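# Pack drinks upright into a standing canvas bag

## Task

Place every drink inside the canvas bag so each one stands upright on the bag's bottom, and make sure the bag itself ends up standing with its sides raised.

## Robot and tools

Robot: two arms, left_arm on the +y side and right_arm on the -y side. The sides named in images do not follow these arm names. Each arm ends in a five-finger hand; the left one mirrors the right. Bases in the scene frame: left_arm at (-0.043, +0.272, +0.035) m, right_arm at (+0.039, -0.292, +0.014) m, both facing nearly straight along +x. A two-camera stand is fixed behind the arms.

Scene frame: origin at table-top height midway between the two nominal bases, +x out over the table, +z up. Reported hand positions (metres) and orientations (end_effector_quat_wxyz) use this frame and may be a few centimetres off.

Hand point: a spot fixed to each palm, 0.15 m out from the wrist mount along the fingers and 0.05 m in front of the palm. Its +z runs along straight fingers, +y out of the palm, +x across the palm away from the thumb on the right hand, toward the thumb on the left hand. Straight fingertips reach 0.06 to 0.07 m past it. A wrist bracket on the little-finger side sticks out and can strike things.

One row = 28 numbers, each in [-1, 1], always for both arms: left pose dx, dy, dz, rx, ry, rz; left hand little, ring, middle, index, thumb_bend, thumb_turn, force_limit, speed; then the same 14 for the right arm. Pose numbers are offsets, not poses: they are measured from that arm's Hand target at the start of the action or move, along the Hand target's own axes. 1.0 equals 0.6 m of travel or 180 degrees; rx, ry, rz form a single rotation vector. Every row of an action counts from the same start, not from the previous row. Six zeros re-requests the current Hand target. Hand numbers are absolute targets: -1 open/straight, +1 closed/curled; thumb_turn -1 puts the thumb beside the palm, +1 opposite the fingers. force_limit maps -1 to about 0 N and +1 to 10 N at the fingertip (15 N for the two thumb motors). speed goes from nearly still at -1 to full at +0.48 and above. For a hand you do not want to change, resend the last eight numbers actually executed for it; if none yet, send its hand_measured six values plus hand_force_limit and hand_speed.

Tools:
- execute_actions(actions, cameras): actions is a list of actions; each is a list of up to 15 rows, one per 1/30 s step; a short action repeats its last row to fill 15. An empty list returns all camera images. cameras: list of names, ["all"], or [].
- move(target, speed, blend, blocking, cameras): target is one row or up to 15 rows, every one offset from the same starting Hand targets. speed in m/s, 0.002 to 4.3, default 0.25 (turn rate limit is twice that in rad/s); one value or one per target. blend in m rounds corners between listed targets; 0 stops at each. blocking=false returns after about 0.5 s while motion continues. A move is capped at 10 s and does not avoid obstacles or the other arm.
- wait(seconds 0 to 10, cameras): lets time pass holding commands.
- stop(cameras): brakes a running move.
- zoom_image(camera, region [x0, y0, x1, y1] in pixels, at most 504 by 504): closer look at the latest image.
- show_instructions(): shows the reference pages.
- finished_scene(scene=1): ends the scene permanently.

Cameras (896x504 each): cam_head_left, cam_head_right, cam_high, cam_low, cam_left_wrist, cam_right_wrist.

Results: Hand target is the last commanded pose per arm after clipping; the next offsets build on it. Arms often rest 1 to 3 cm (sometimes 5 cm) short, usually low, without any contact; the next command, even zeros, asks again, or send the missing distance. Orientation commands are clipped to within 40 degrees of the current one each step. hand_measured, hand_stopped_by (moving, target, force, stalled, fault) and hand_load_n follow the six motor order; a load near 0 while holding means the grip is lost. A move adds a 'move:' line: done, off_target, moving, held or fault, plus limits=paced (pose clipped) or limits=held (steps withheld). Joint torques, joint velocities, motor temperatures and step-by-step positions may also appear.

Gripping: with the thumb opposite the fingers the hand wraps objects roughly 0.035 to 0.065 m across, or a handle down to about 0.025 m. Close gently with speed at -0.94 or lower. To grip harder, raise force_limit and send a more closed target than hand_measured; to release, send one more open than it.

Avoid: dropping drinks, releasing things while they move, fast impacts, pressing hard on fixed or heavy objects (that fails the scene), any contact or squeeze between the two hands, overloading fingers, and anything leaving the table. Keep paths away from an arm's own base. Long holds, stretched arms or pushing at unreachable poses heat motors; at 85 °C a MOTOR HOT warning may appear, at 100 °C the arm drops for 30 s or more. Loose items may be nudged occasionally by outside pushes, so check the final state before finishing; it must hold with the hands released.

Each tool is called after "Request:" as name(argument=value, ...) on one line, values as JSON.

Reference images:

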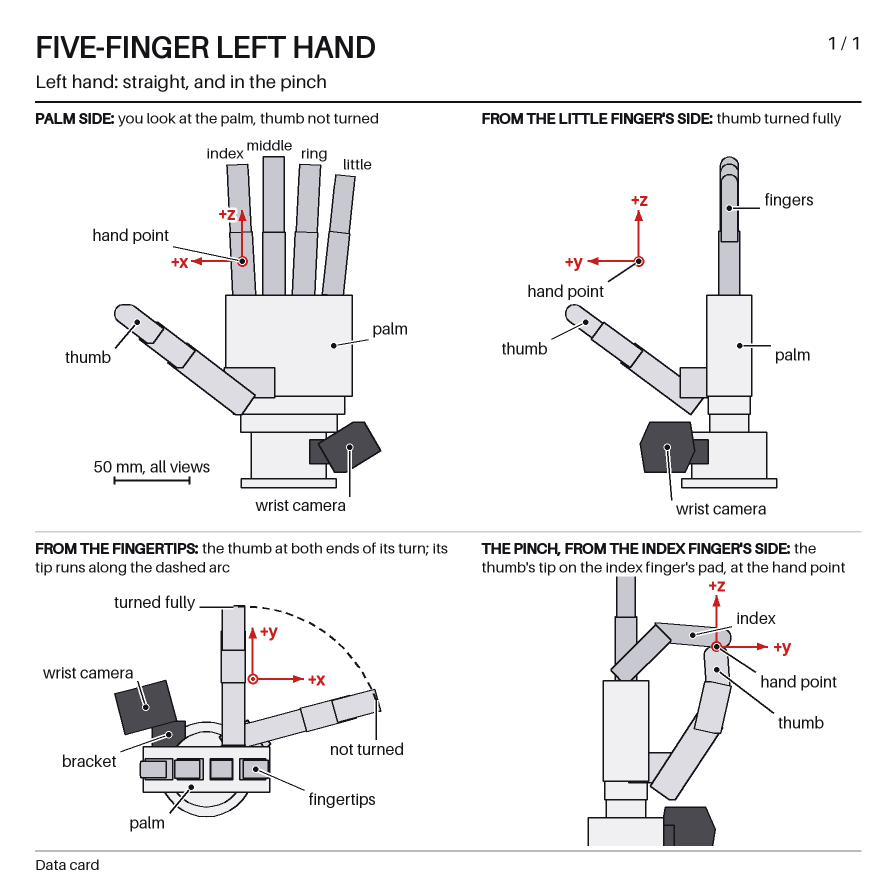

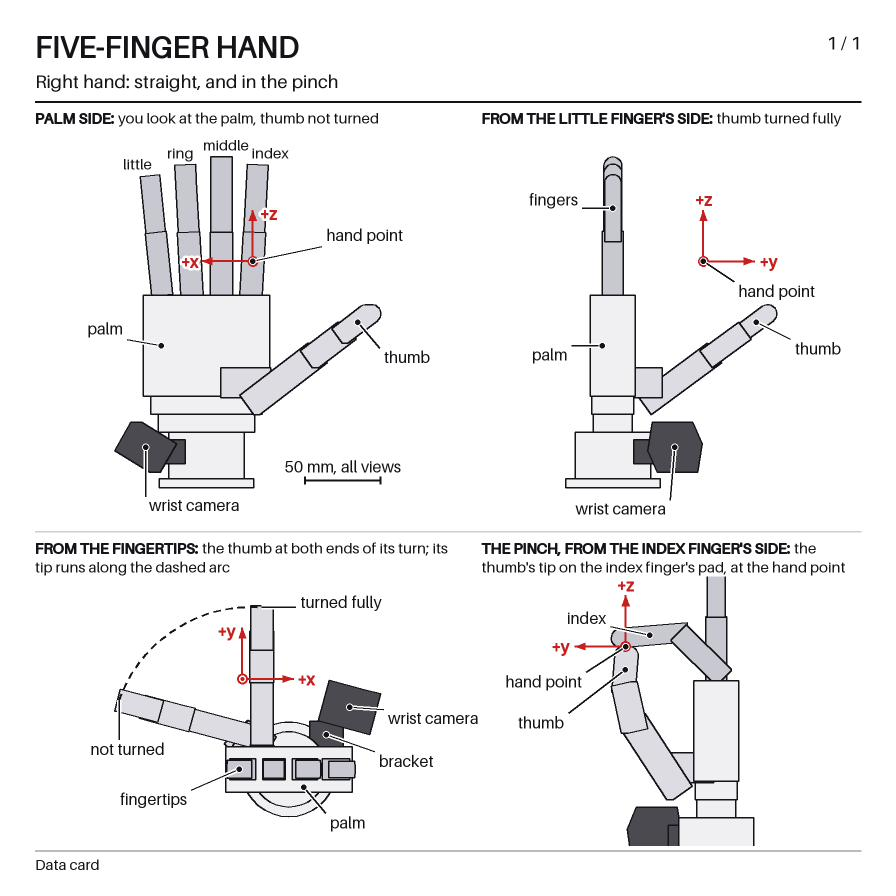

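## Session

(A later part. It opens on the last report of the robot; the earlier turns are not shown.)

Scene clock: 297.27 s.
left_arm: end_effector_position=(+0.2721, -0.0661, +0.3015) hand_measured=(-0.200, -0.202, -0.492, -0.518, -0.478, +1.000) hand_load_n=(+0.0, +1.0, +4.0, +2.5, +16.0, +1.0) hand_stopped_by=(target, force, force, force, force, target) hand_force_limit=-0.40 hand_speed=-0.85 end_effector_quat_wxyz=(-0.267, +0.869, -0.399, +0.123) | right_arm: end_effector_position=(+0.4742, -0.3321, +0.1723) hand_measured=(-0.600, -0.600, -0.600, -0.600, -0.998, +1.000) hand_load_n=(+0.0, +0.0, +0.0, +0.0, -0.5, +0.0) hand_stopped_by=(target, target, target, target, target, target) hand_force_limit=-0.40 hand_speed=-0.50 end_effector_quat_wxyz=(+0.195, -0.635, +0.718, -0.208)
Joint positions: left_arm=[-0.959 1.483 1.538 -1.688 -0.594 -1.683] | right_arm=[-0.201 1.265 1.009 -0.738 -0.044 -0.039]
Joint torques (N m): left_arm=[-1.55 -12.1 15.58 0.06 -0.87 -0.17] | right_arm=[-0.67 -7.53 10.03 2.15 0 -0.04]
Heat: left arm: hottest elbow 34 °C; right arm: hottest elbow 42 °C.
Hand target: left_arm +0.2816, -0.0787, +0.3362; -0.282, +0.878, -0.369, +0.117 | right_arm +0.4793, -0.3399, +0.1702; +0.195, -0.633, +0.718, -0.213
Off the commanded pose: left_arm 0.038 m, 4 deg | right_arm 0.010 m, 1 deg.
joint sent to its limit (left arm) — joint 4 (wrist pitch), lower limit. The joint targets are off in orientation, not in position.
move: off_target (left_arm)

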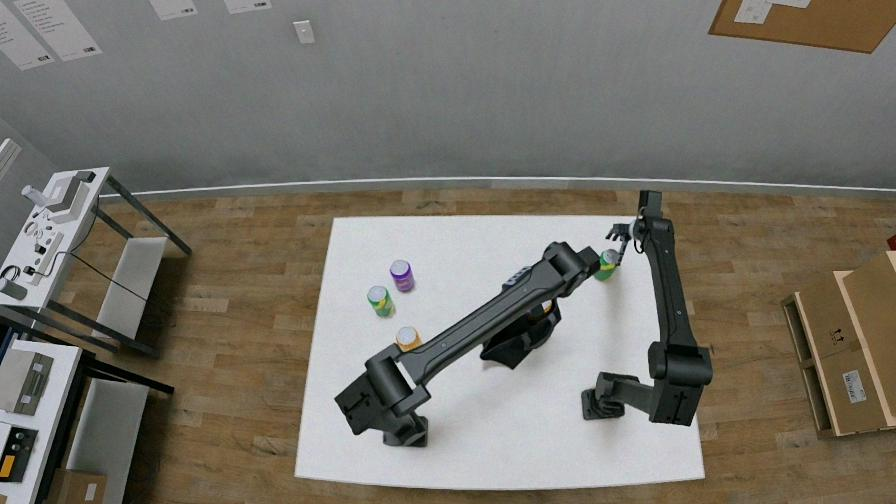

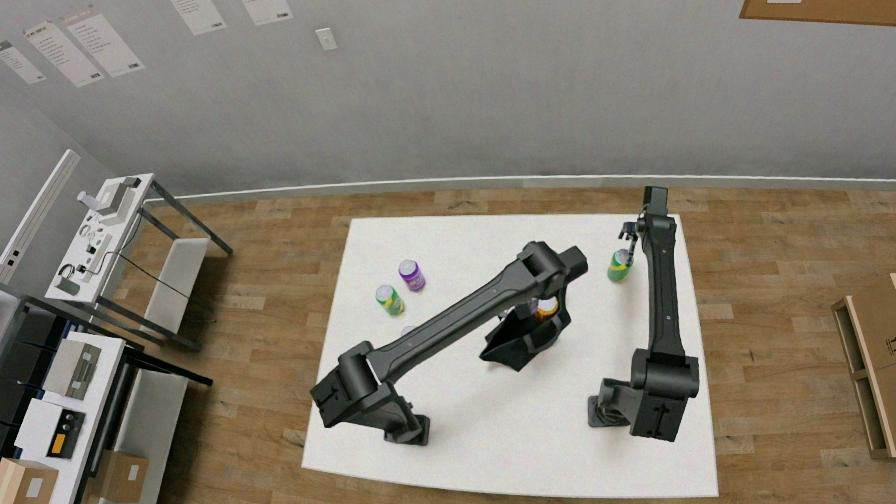

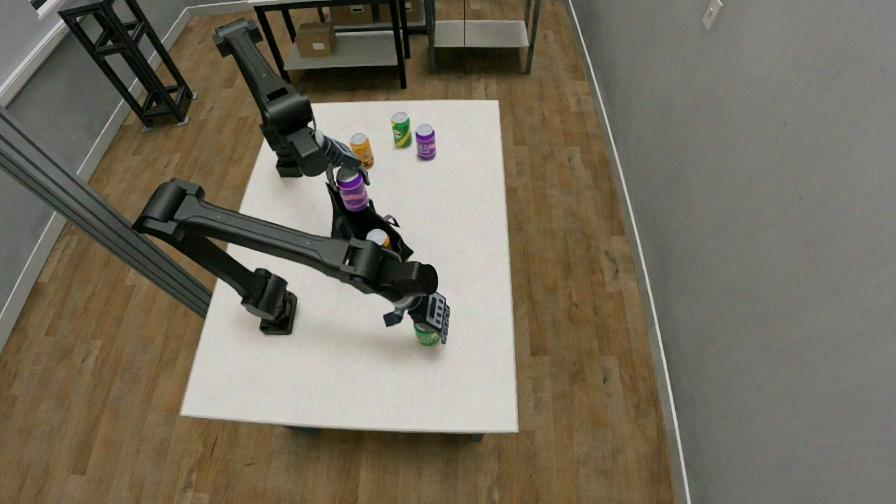

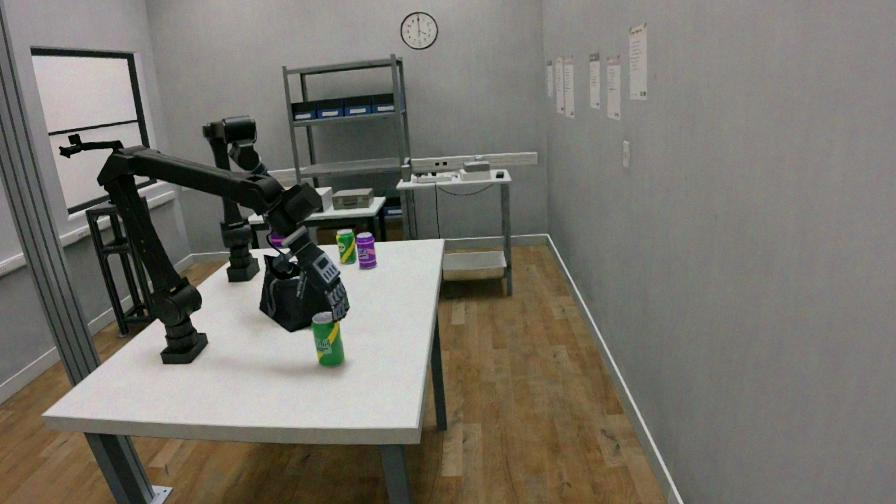

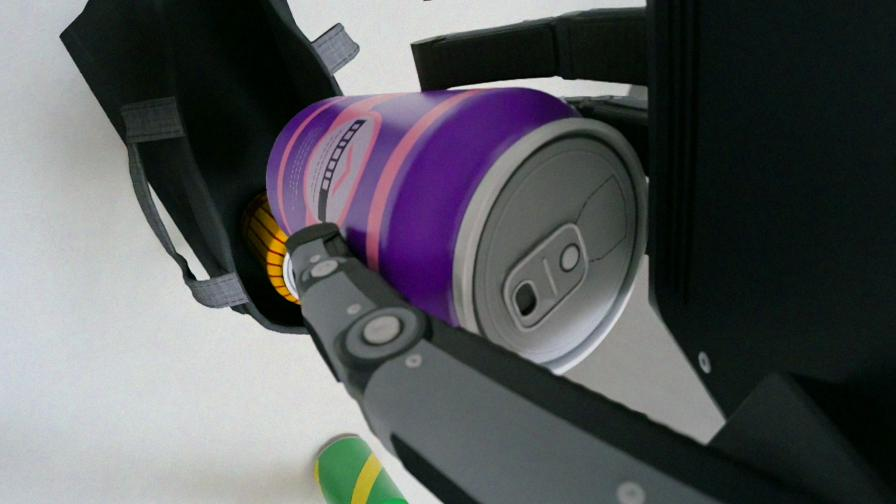

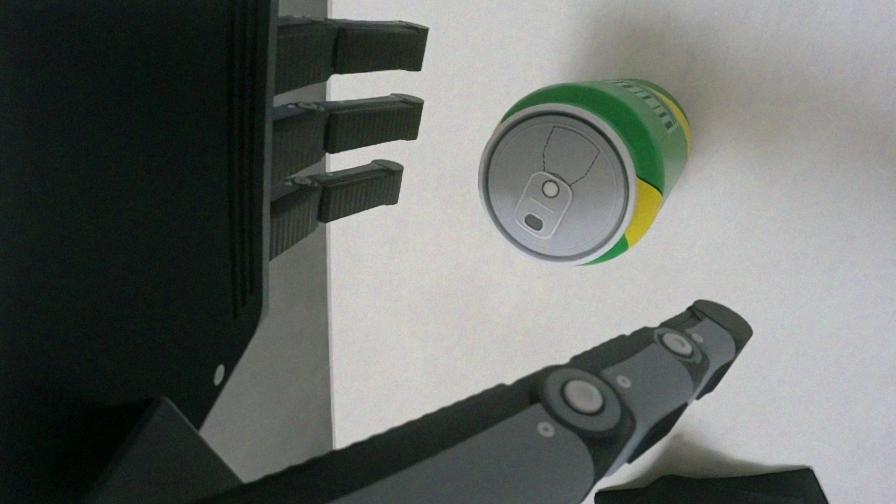

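Request:
move(target=[-0.0203, 0.0795, 0.1195, 0, 0, 0, -0.2, -0.2, -0.2, -0.2, 0.3, 1, -0.4, -0.85, 0.005, 0.082, 0.1235, 0, 0, 0, -0.6, -0.6, -0.6, -0.6, -1, 1, -0.4, -0.5], speed=0.1, cameras=["cam_head_right", "cam_high", "cam_left_wrist", "cam_right_wrist"])

Scene clock: 314.83 s.
left_arm: end_effector_position=(+0.2721, -0.0608, +0.2395) hand_measured=(-0.200, -0.202, -0.492, -0.518, -0.478, +1.000) hand_load_n=(+0.0, +1.0, +4.0, +2.5, +16.0, +1.0) hand_stopped_by=(target, force, force, force, force, target) hand_force_limit=-0.40 hand_speed=-0.85 end_effector_quat_wxyz=(-0.287, +0.876, -0.376, +0.098) | right_arm: end_effector_position=(+0.4754, -0.3342, +0.0847) hand_measured=(-0.600, -0.600, -0.600, -0.600, -0.998, +1.000) hand_load_n=(+0.0, +0.0, +0.0, -0.5, +0.0, +0.0) hand_stopped_by=(target, target, target, target, target, target) hand_force_limit=-0.40 hand_speed=-0.50 end_effector_quat_wxyz=(+0.196, -0.635, +0.718, -0.209)
Joint positions: left_arm=[-0.961 1.528 1.423 -1.621 -0.6 -1.763] | right_arm=[-0.206 1.363 0.85 -0.479 -0.047 -0.043]
Joint torques (N m): left_arm=[-2.02 -12.51 10.33 0.55 -0.95 -0.17] | right_arm=[-0.79 -7.94 9.09 2.25 0.03 -0.08]
Motor temperatures (°C): left_arm=[26 25 36 26 22 21] | right_arm=[25 26 39 23 23 23]
Heat: left arm: hottest elbow 36 °C; right arm: hottest elbow 39 °C.
Hand target: left_arm +0.2751, -0.0679, +0.2503; -0.282, +0.878, -0.369, +0.118 | right_arm +0.4791, -0.3418, +0.0811; +0.196, -0.633, +0.718, -0.213
Off the commanded pose: left_arm 0.013 m, 2 deg | right_arm 0.009 m, 1 deg.
move: off_target (left_arm)
Images, in order (width x height): cam_head_right 896x504, cam_high 896x504, cam_left_wrist 896x504, cam_right_wrist 896x504.

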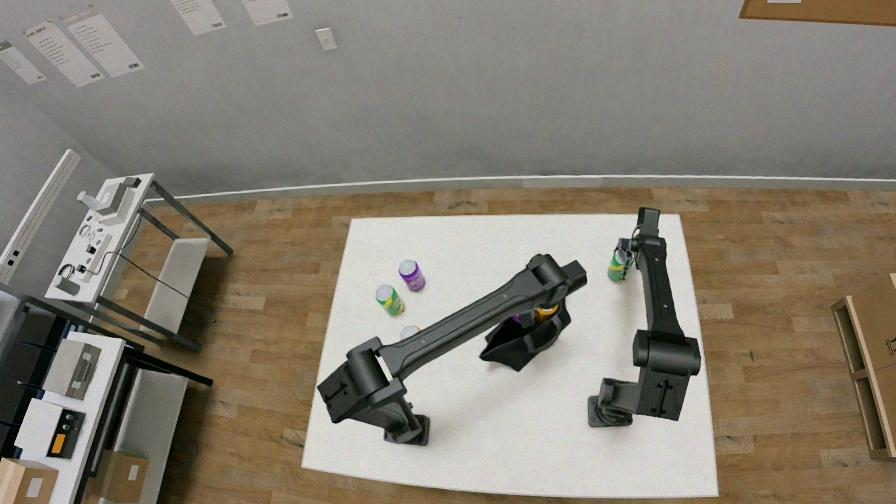

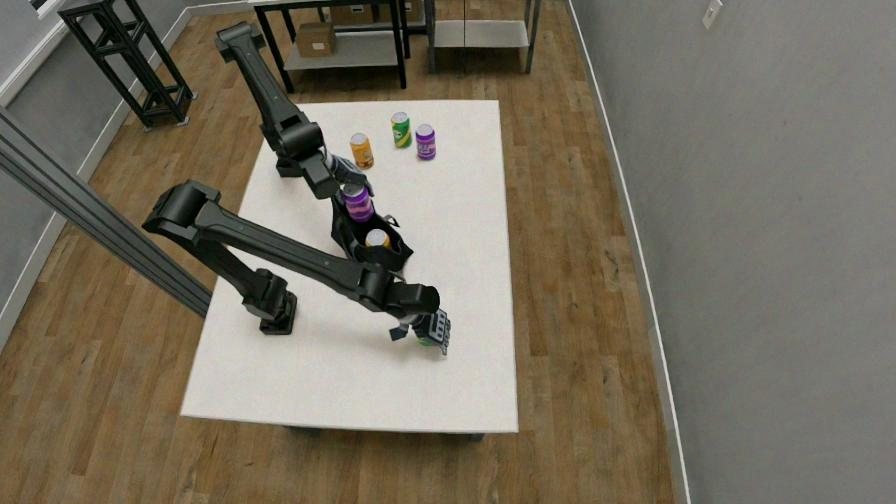

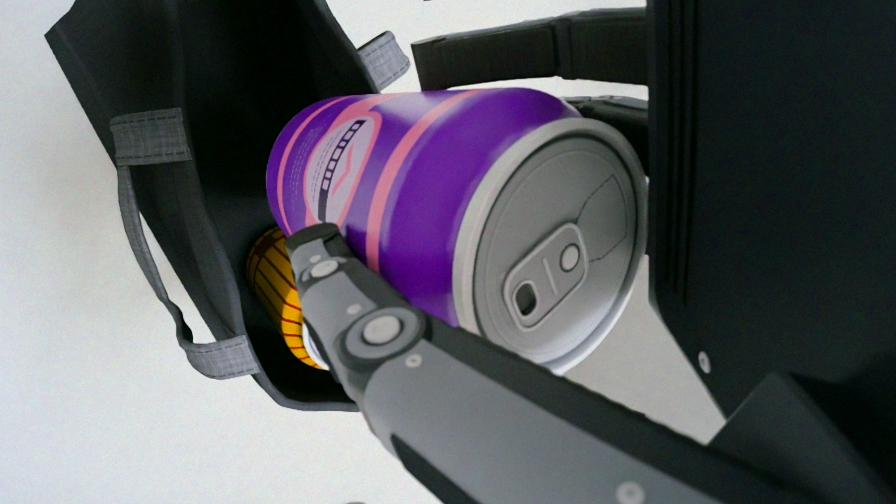

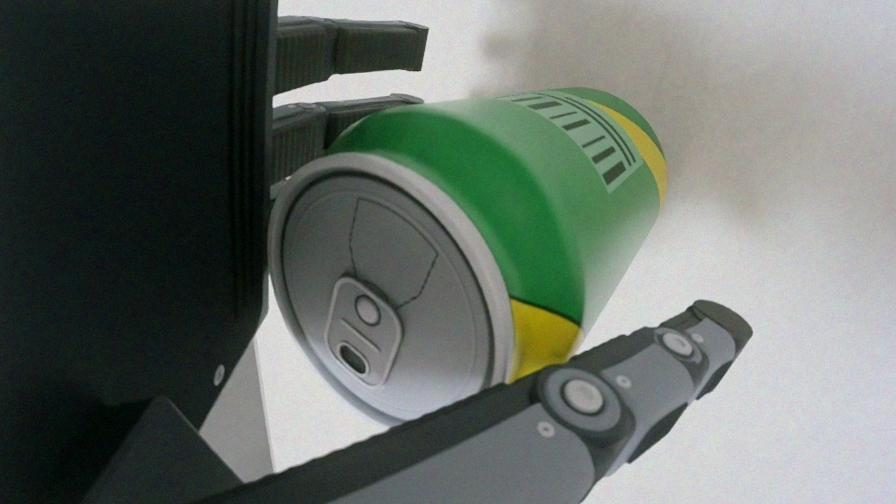

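Request:
move(target=[[0, 0.0485, 0.0678, 0, 0, 0, -0.2, -0.2, -0.2, -0.2, 0.3, 1, -0.4, -0.85, 0, 0, 0, 0, 0, 0, -0.6, -0.6, -0.6, -0.6, 0.3, 1, 0, -0.85], [-0.0845, 0.0432, 0.1433, 0, 0, 0, -0.2, -0.2, -0.2, -0.2, 0.3, 1, -0.4, -0.85, 0, 0, 0, 0, 0, 0, -0.2, -0.2, -0.2, -0.2, 0.3, 1, -0.4, -0.85]], speed=0.08, blend=0.01, cameras=["cam_head_left", "cam_head_right", "cam_high", "cam_right_wrist"])

Scene clock: 321.67 s.
left_arm: end_effector_position=(+0.2522, -0.0161, +0.1522) hand_measured=(-0.200, -0.202, -0.490, -0.518, -0.478, +1.000) hand_load_n=(+0.0, +0.0, +0.5, +2.0, +12.0, +0.5) hand_stopped_by=(target, force, force, force, force, target) hand_force_limit=-0.40 hand_speed=-0.85 end_effector_quat_wxyz=(-0.284, +0.875, -0.378, +0.103) | right_arm: end_effector_position=(+0.4755, -0.3347, +0.0843) hand_measured=(-0.200, -0.256, -0.478, -0.464, -0.534, +1.000) hand_load_n=(+0.0, +4.5, +2.0, +2.5, +13.5, +3.0) hand_stopped_by=(target, force, force, force, force, target) hand_force_limit=-0.40 hand_speed=-0.85 end_effector_quat_wxyz=(+0.196, -0.635, +0.717, -0.209)
Joint positions: left_arm=[-0.935 1.444 1.097 -1.345 -0.603 -1.722] | right_arm=[-0.207 1.364 0.848 -0.476 -0.047 -0.046]
Joint torques (N m): left_arm=[-0.15 -12.22 8.83 0.4 -1.11 0.01] | right_arm=[-1.44 -7.88 9.05 2.13 0.04 -0.02]
Heat: left arm: hottest elbow 36 °C; right arm: hottest elbow 39 °C.
Hand target: left_arm +0.2601, -0.0114, +0.1653; -0.282, +0.878, -0.369, +0.118 | right_arm +0.4790, -0.3420, +0.0811; +0.195, -0.633, +0.718, -0.213
Off the commanded pose: left_arm 0.016 m, 2 deg | right_arm 0.009 m, 1 deg.
move: off_target (left_arm); blend cut to 0 m at target 1
Images, in order (width x height): cam_head_left 896x504, cam_head_right 896x504, cam_high 896x504, cam_right_wrist 896x504.

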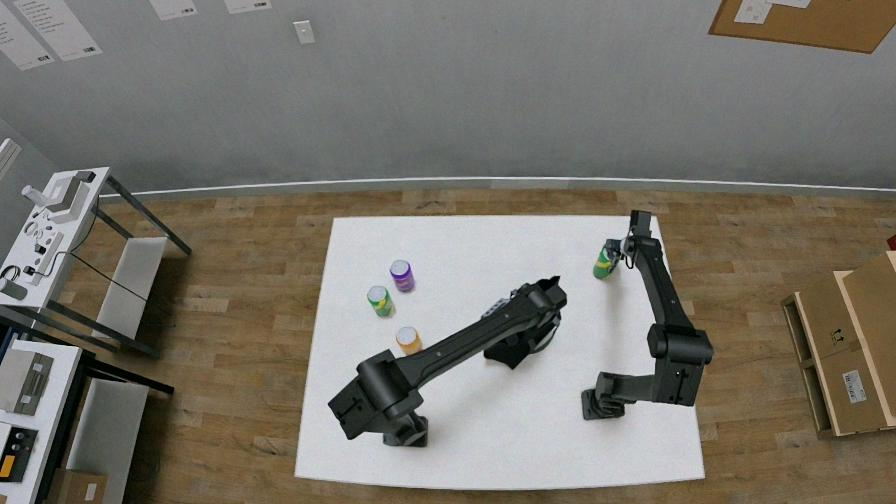

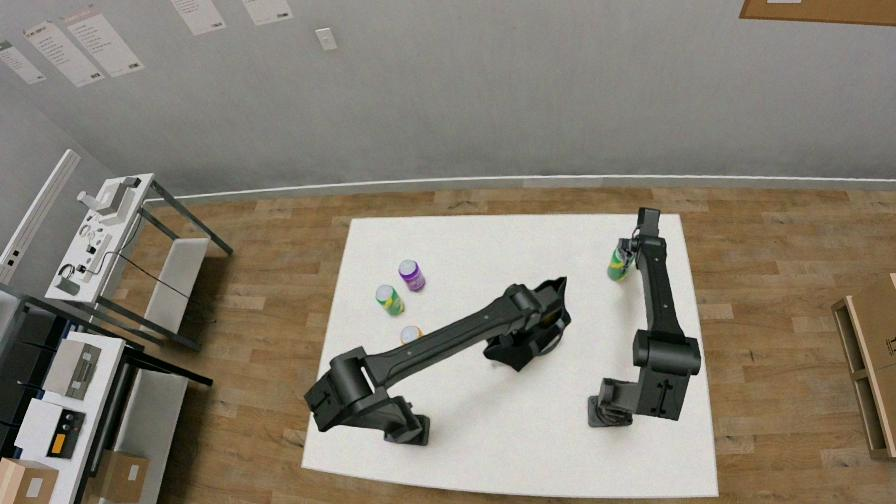

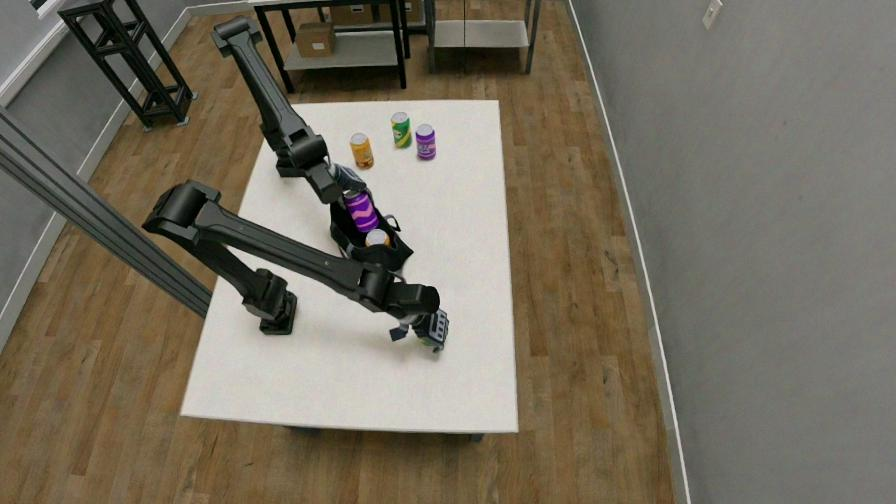

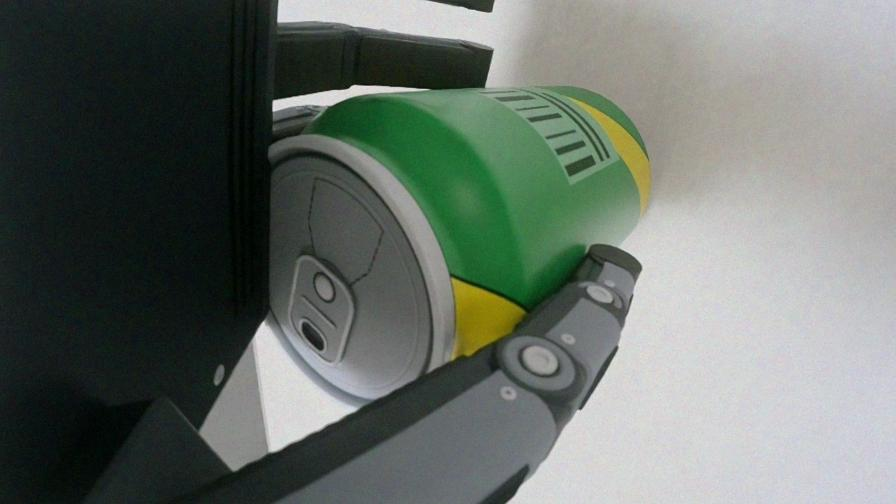

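Request:
zoom_image(camera="cam_high", region=[300, 150, 440, 290])

Request:
zoom_image(camera="cam_head_left", region=[450, 250, 590, 390])

Scaled by 3.600.

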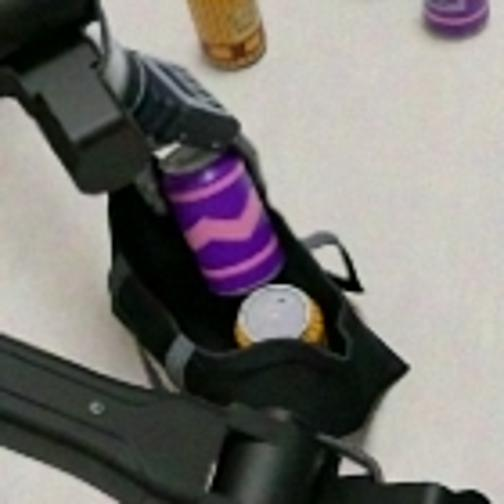

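Scaled by 3.600.

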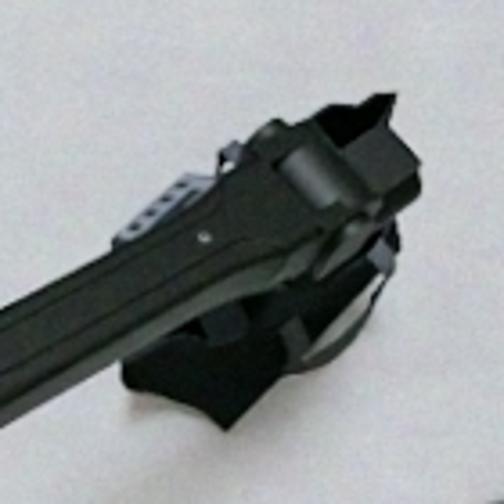

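Request:
wait(seconds=0, cameras=["cam_left_wrist", "cam_low"])

Scene clock: 326.33 s.
left_arm: end_effector_position=(+0.2522, -0.0161, +0.1522) hand_measured=(-0.200, -0.202, -0.490, -0.518, -0.478, +1.000) hand_load_n=(+0.0, +0.0, +1.0, +1.5, +12.0, +0.5) hand_stopped_by=(target, force, force, force, force, target) hand_force_limit=-0.40 hand_speed=-0.85 end_effector_quat_wxyz=(-0.284, +0.875, -0.378, +0.103) | right_arm: end_effector_position=(+0.4755, -0.3347, +0.0843) hand_measured=(-0.200, -0.256, -0.478, -0.464, -0.534, +1.000) hand_load_n=(+0.0, +4.5, +2.0, +2.5, +13.5, +3.0) hand_stopped_by=(target, force, force, force, force, target) hand_force_limit=-0.40 hand_speed=-0.85 end_effector_quat_wxyz=(+0.196, -0.635, +0.717, -0.209)
Joint positions: left_arm=[-0.935 1.444 1.097 -1.345 -0.603 -1.722] | right_arm=[-0.207 1.364 0.848 -0.476 -0.047 -0.046]
Joint torques (N m): left_arm=[-0.15 -12.16 8.84 0.4 -1.11 0.01] | right_arm=[-1.08 -7.53 9.18 2.13 0.04 -0.04]
Heat: left arm: hottest elbow 35 °C; right arm: hottest elbow 38 °C.
Hand target: left_arm +0.2601, -0.0114, +0.1653; -0.282, +0.878, -0.369, +0.118 | right_arm +0.4790, -0.3420, +0.0811; +0.195, -0.633, +0.718, -0.213
Off the commanded pose: left_arm 0.016 m, 2 deg | right_arm 0.009 m, 1 deg.
Images, in order (width x height): cam_low 896x504, cam_left_wrist 896x504.

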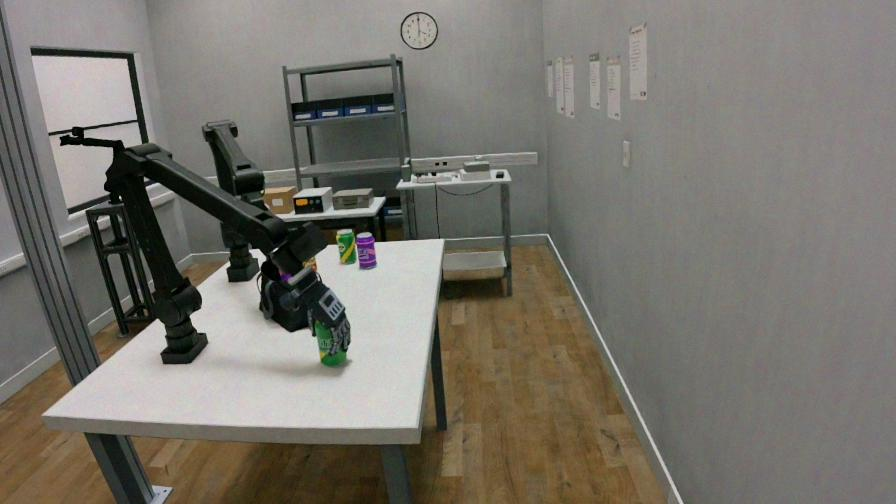

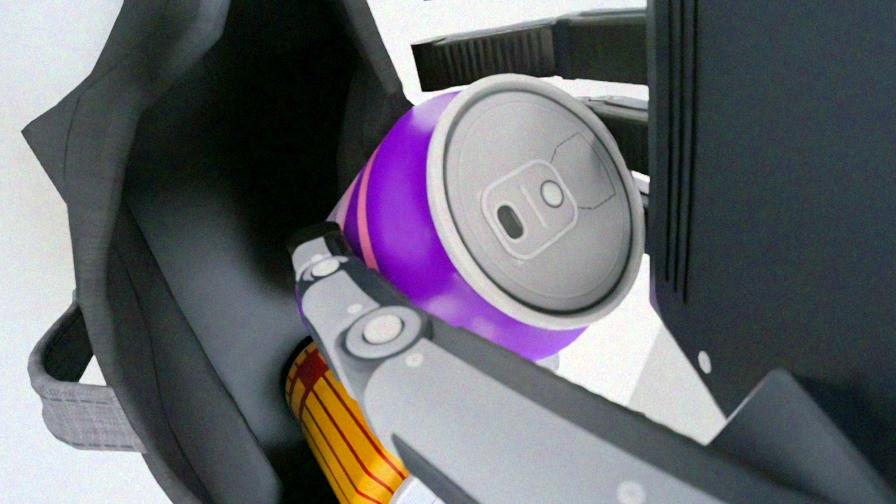

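Request:
move(target=[[0, -0.097, -0.1356, 0, 0, 0, -0.2, -0.2, -0.2, -0.2, 0.3, 1, -0.4, -0.85, 0, -0.0922, -0.1388, 0, 0, 0, -0.2, -0.2, -0.2, -0.2, 0.3, 1, -0.4, -0.85], [0.0508, -0.0902, -0.1815, 0, 0, 0, -0.2, -0.2, -0.2, -0.2, 0.3, 1, -0.4, -0.85, 0, -0.2028, -0.3054, 0, 0, 0, -0.2, -0.2, -0.2, -0.2, 0.3, 1, -0.4, -0.85]], speed=0.12, blend=0.01, cameras=["cam_head_left", "cam_head_right", "cam_high", "cam_left_wrist"])

Scene clock: 333.77 s.
left_arm: end_effector_position=(+0.2629, -0.0334, +0.2722) hand_measured=(-0.200, -0.202, -0.490, -0.518, -0.474, +1.000) hand_load_n=(+0.0, +0.0, +0.0, +0.0, +0.0, +0.0) hand_stopped_by=(target, force, force, force, force, target) hand_force_limit=-0.40 hand_speed=-0.85 end_effector_quat_wxyz=(-0.289, +0.875, -0.373, +0.106) | right_arm: end_effector_position=(+0.4612, -0.3341, +0.2542) hand_measured=(-0.200, -0.256, -0.478, -0.464, -0.534, +1.000) hand_load_n=(+0.0, +4.5, +2.0, +2.5, +13.5, +3.0) hand_stopped_by=(target, force, force, force, force, target) hand_force_limit=-0.40 hand_speed=-0.85 end_effector_quat_wxyz=(+0.168, -0.644, +0.726, -0.175)
Joint positions: left_arm=[-0.946 1.441 1.412 -1.676 -0.614 -1.749] | right_arm=[-0.21 1.26 1.241 -1.063 -0.047 -0.052]
Joint torques (N m): left_arm=[-2.02 -9.35 13.52 -0.16 -0.48 -0.13] | right_arm=[-1.03 -10.17 17.02 0.98 -0.02 0.03]
Heat: left arm: hottest elbow 34 °C; right arm: hottest elbow 39 °C.
Hand target: left_arm +0.2678, -0.0467, +0.2853; -0.282, +0.878, -0.369, +0.117 | right_arm +0.4786, -0.3442, +0.3010; +0.195, -0.633, +0.718, -0.213
Off the commanded pose: left_arm 0.019 m, 2 deg | right_arm 0.051 m, 6 deg.
move: off_target (left_arm, right_arm)
Images, in order (width x height): cam_head_left 896x504, cam_head_right 896x504, cam_high 896x504, cam_left_wrist 896x504.

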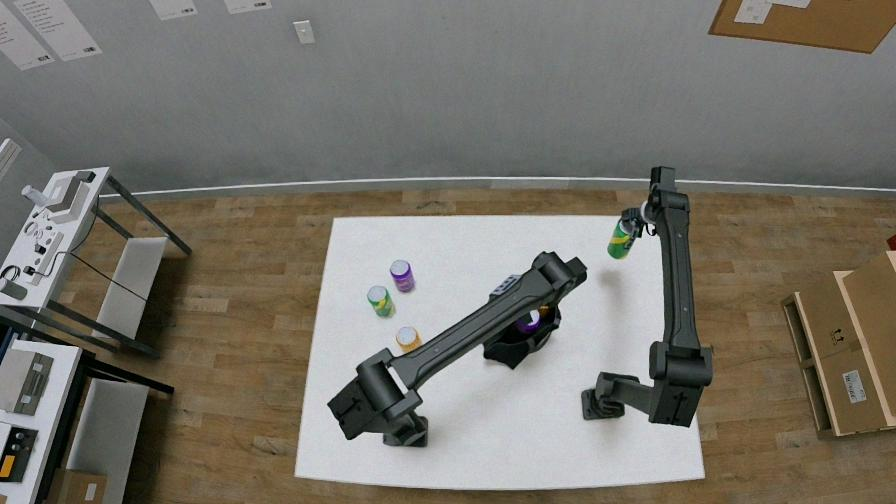

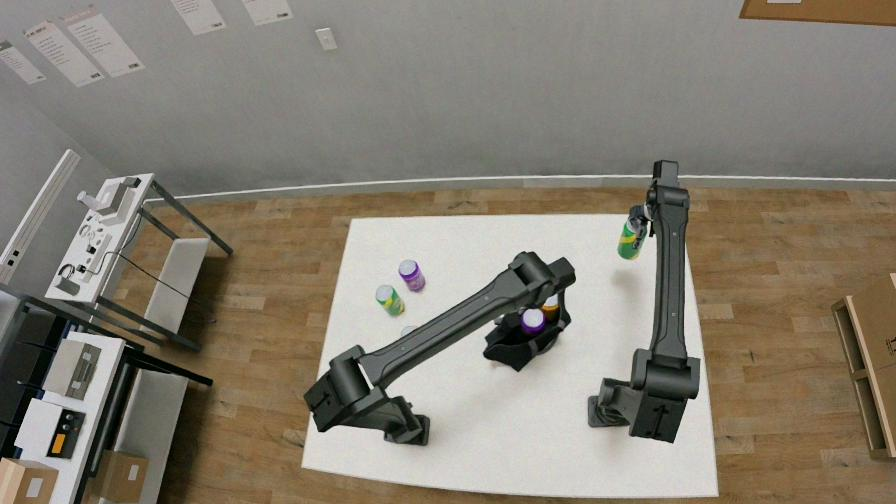

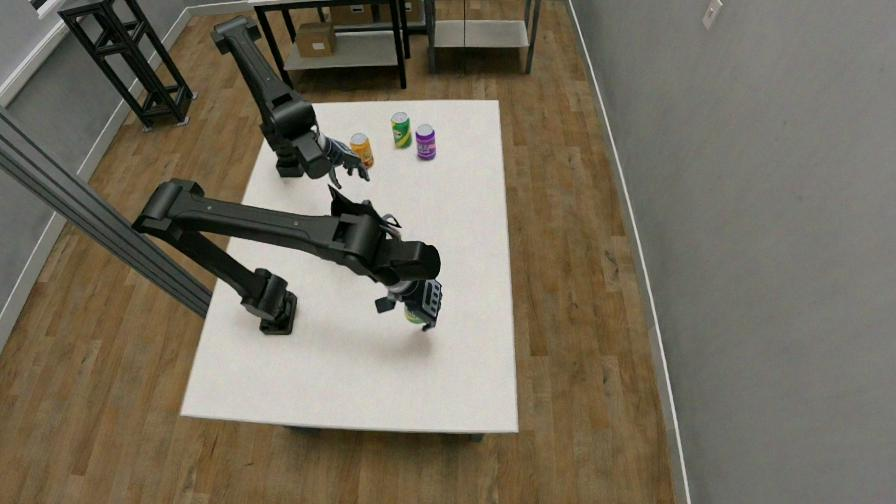

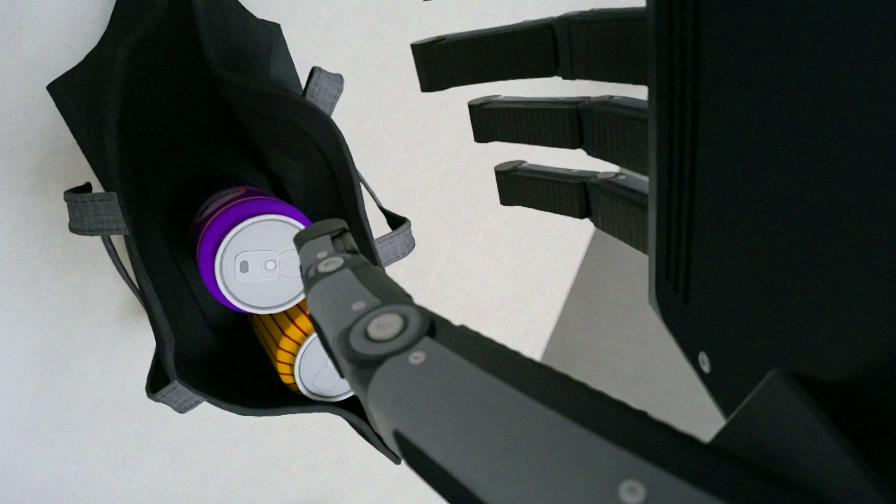

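Request:
zoom_image(camera="cam_head_right", region=[450, 250, 590, 390])

Request:
zoom_image(camera="cam_left_wrist", region=[20, 0, 460, 504])

Scaled by 3.600.

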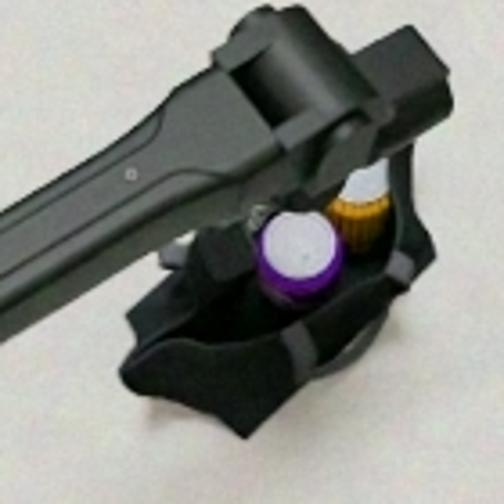

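Scaled by 1.000.

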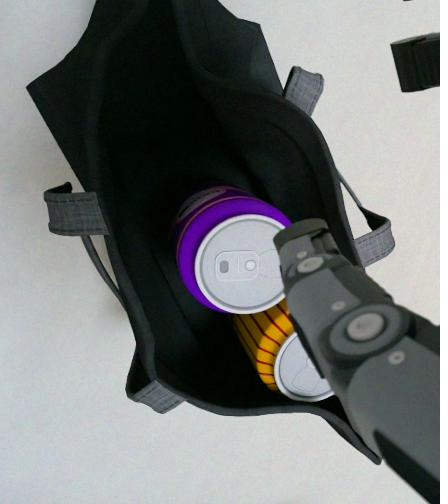

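Request:
move(target=[0.1257, 0.0567, 0.0113, -0.198, 0, 0, -1, -1, -1, -1, -1, 1, -0.4, -0.3, 0, 0, 0, 0, 0, 0, -0.2, -0.2, -0.2, -0.2, 0.3, 1, -0.4, -0.85], speed=0.2, cameras=["cam_head_left", "cam_head_right", "cam_high", "cam_left_wrist"])

Scene clock: 352.73 s.
left_arm: end_effector_position=(+0.2887, -0.1070, +0.2462) hand_measured=(-1.000, -1.000, -1.000, -1.000, -1.000, +1.000) hand_load_n=(+0.5, +0.0, +0.0, +0.0, +0.0, +0.0) hand_stopped_by=(target, target, target, target, target, target) hand_force_limit=-0.40 hand_speed=-0.30 end_effector_quat_wxyz=(-0.008, +0.922, -0.385, -0.022) | right_arm: end_effector_position=(+0.4611, -0.3341, +0.2542) hand_measured=(-0.200, -0.256, -0.478, -0.464, -0.534, +1.000) hand_load_n=(+0.0, +4.5, +2.0, +2.5, +13.5, +3.0) hand_stopped_by=(target, force, force, force, force, target) hand_force_limit=-0.40 hand_speed=-0.85 end_effector_quat_wxyz=(+0.167, -0.644, +0.726, -0.175)
Joint positions: left_arm=[-0.733 1.61 1.542 -1.549 -0.002 -1.508] | right_arm=[-0.21 1.26 1.241 -1.064 -0.047 -0.052]
Joint torques (N m): left_arm=[-0.91 -12.16 13.61 0.72 0.11 0.04] | right_arm=[-0.79 -10.23 17.06 1.11 -0.03 -0.02]
Motor temperatures (°C): left_arm=[26 26 34 26 22 21] | right_arm=[25 26 44 23 23 23]
Heat: left arm: hottest elbow 34 °C; right arm: hottest elbow 44 °C.
Hand target: left_arm +0.3036, -0.1172, +0.2597; +0.000, +0.922, -0.387, -0.001 | right_arm +0.4786, -0.3442, +0.3010; +0.195, -0.633, +0.718, -0.213
Off the commanded pose: left_arm 0.023 m, 3 deg | right_arm 0.051 m, 6 deg.
move: off_target (left_arm, right_arm)
Images, in order (width x height): cam_head_left 896x504, cam_head_right 896x504, cam_high 896x504, cam_left_wrist 896x504.

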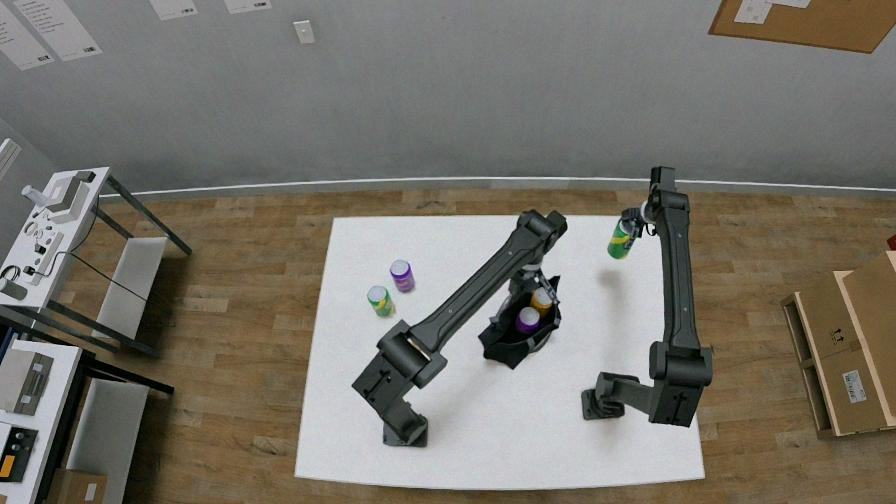

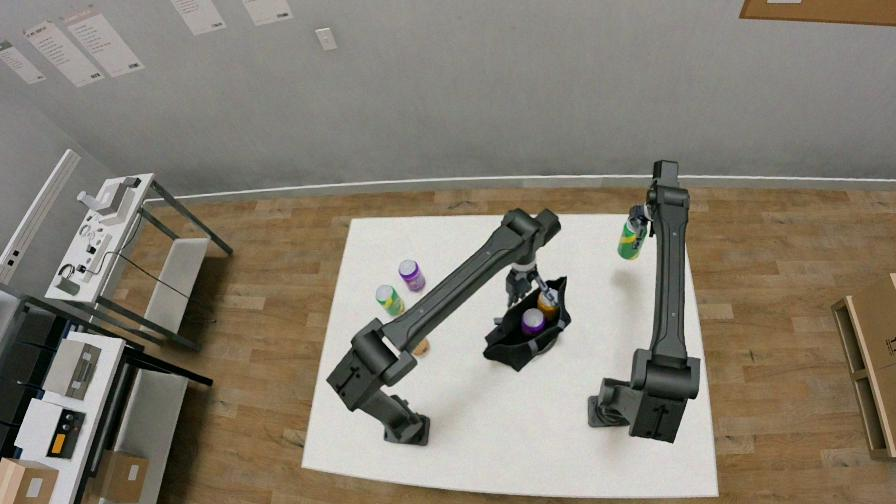

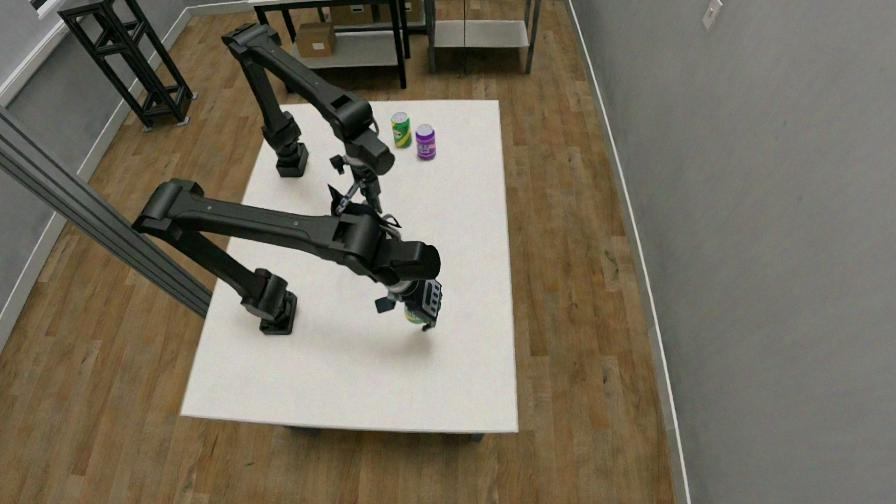

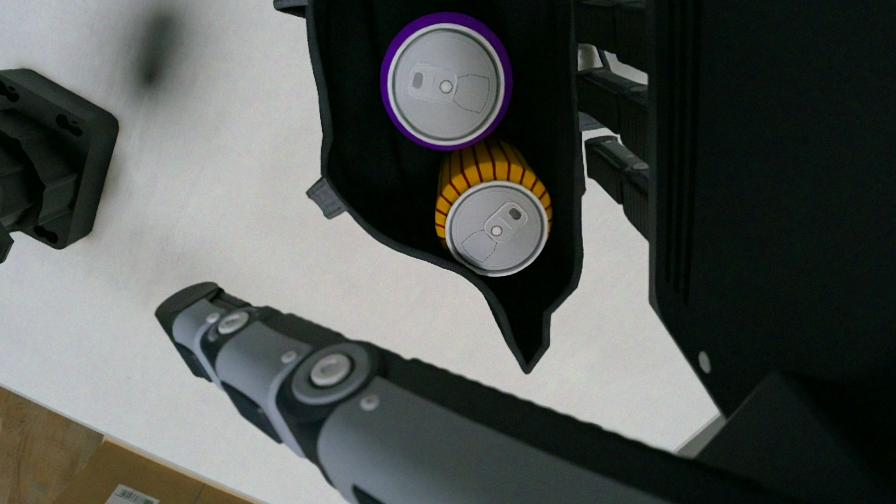

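Request:
move(target=[[-0.0215, 0.0048, 0.2362, 0, 0, 0, -1, -1, -1, -1, -1, 1, -0.4, -0.3, 0, 0, 0, 0, 0, 0, -0.2, -0.2, -0.2, -0.2, 0.3, 1, -0.4, -0.85], [-0.0215, 0.0515, 0.2362, 0, 0, 0, -1, -1, -1, -1, -1, 1, -0.4, -0.3, 0, 0, 0, 0, 0, 0, -0.2, -0.2, -0.2, -0.2, 0.3, 1, -0.4, -0.85]], speed=[0.12, 0.06], cameras=["cam_head_left", "cam_head_right", "cam_left_wrist"])

Scene clock: 361.43 s.
left_arm: end_effector_position=(+0.2744, -0.1239, +0.1261) hand_measured=(-1.000, -1.000, -1.000, -1.000, -1.000, +1.000) hand_load_n=(-0.5, +0.0, +0.0, +0.0, +0.0, +0.0) hand_stopped_by=(target, target, target, target, target, target) hand_force_limit=-0.40 hand_speed=-0.30 end_effector_quat_wxyz=(+0.000, +0.922, -0.387, +0.002) | right_arm: end_effector_position=(+0.4611, -0.3341, +0.2542) hand_measured=(-0.200, -0.256, -0.478, -0.464, -0.534, +1.000) hand_load_n=(+0.0, +4.5, +2.0, +2.5, +13.0, +3.0) hand_stopped_by=(target, force, force, force, force, target) hand_force_limit=-0.40 hand_speed=-0.85 end_effector_quat_wxyz=(+0.167, -0.644, +0.726, -0.175)
Joint positions: left_arm=[-0.78 1.651 1.265 -1.182 -0.002 -1.55] | right_arm=[-0.21 1.26 1.241 -1.064 -0.047 -0.052]
Joint torques (N m): left_arm=[-2.14 -11.75 8.57 0.98 0.12 -0.13] | right_arm=[-1.08 -10.29 16.95 1.22 -0.02 -0.01]
Heat: left arm: hottest elbow 34 °C; right arm: hottest elbow 46 °C.
Hand target: left_arm +0.2722, -0.1295, +0.1181; +0.000, +0.922, -0.387, -0.001 | right_arm +0.4786, -0.3442, +0.3010; +0.195, -0.633, +0.718, -0.213
Off the commanded pose: left_arm 0.010 m, 0 deg | right_arm 0.051 m, 6 deg.
move: off_target (right_arm)
Images, in order (width x height): cam_head_left 896x504, cam_head_right 896x504, cam_left_wrist 896x504.

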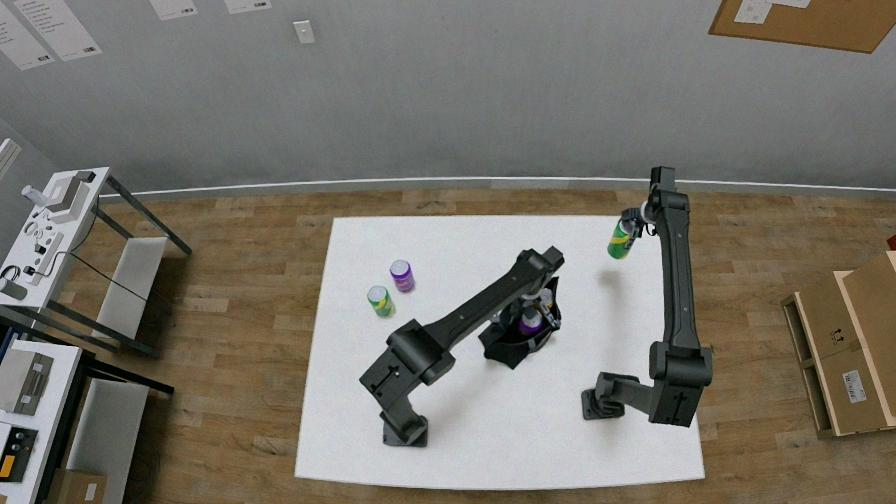

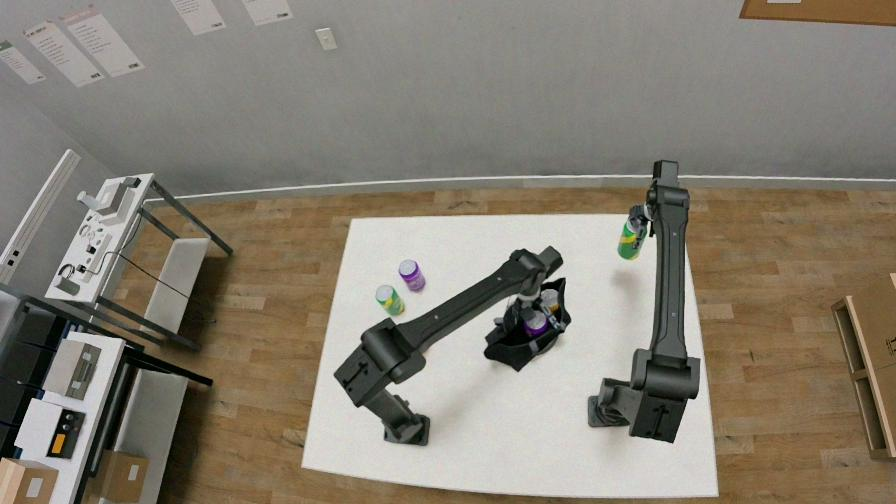

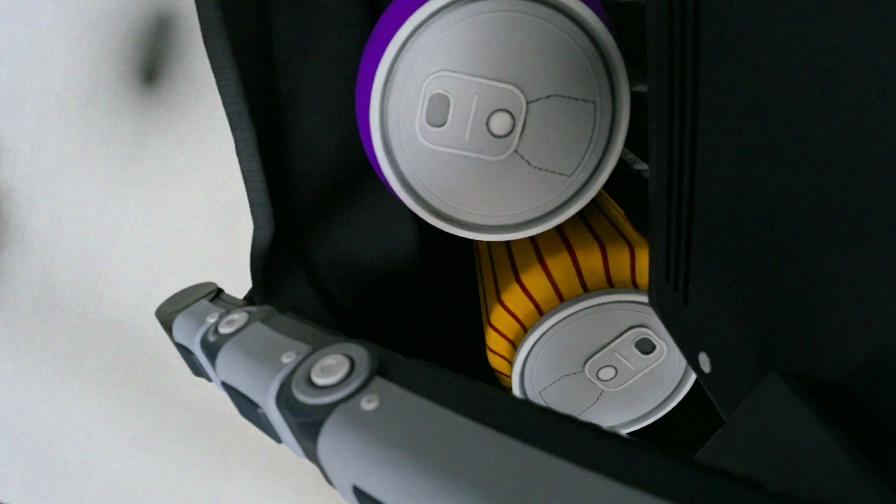

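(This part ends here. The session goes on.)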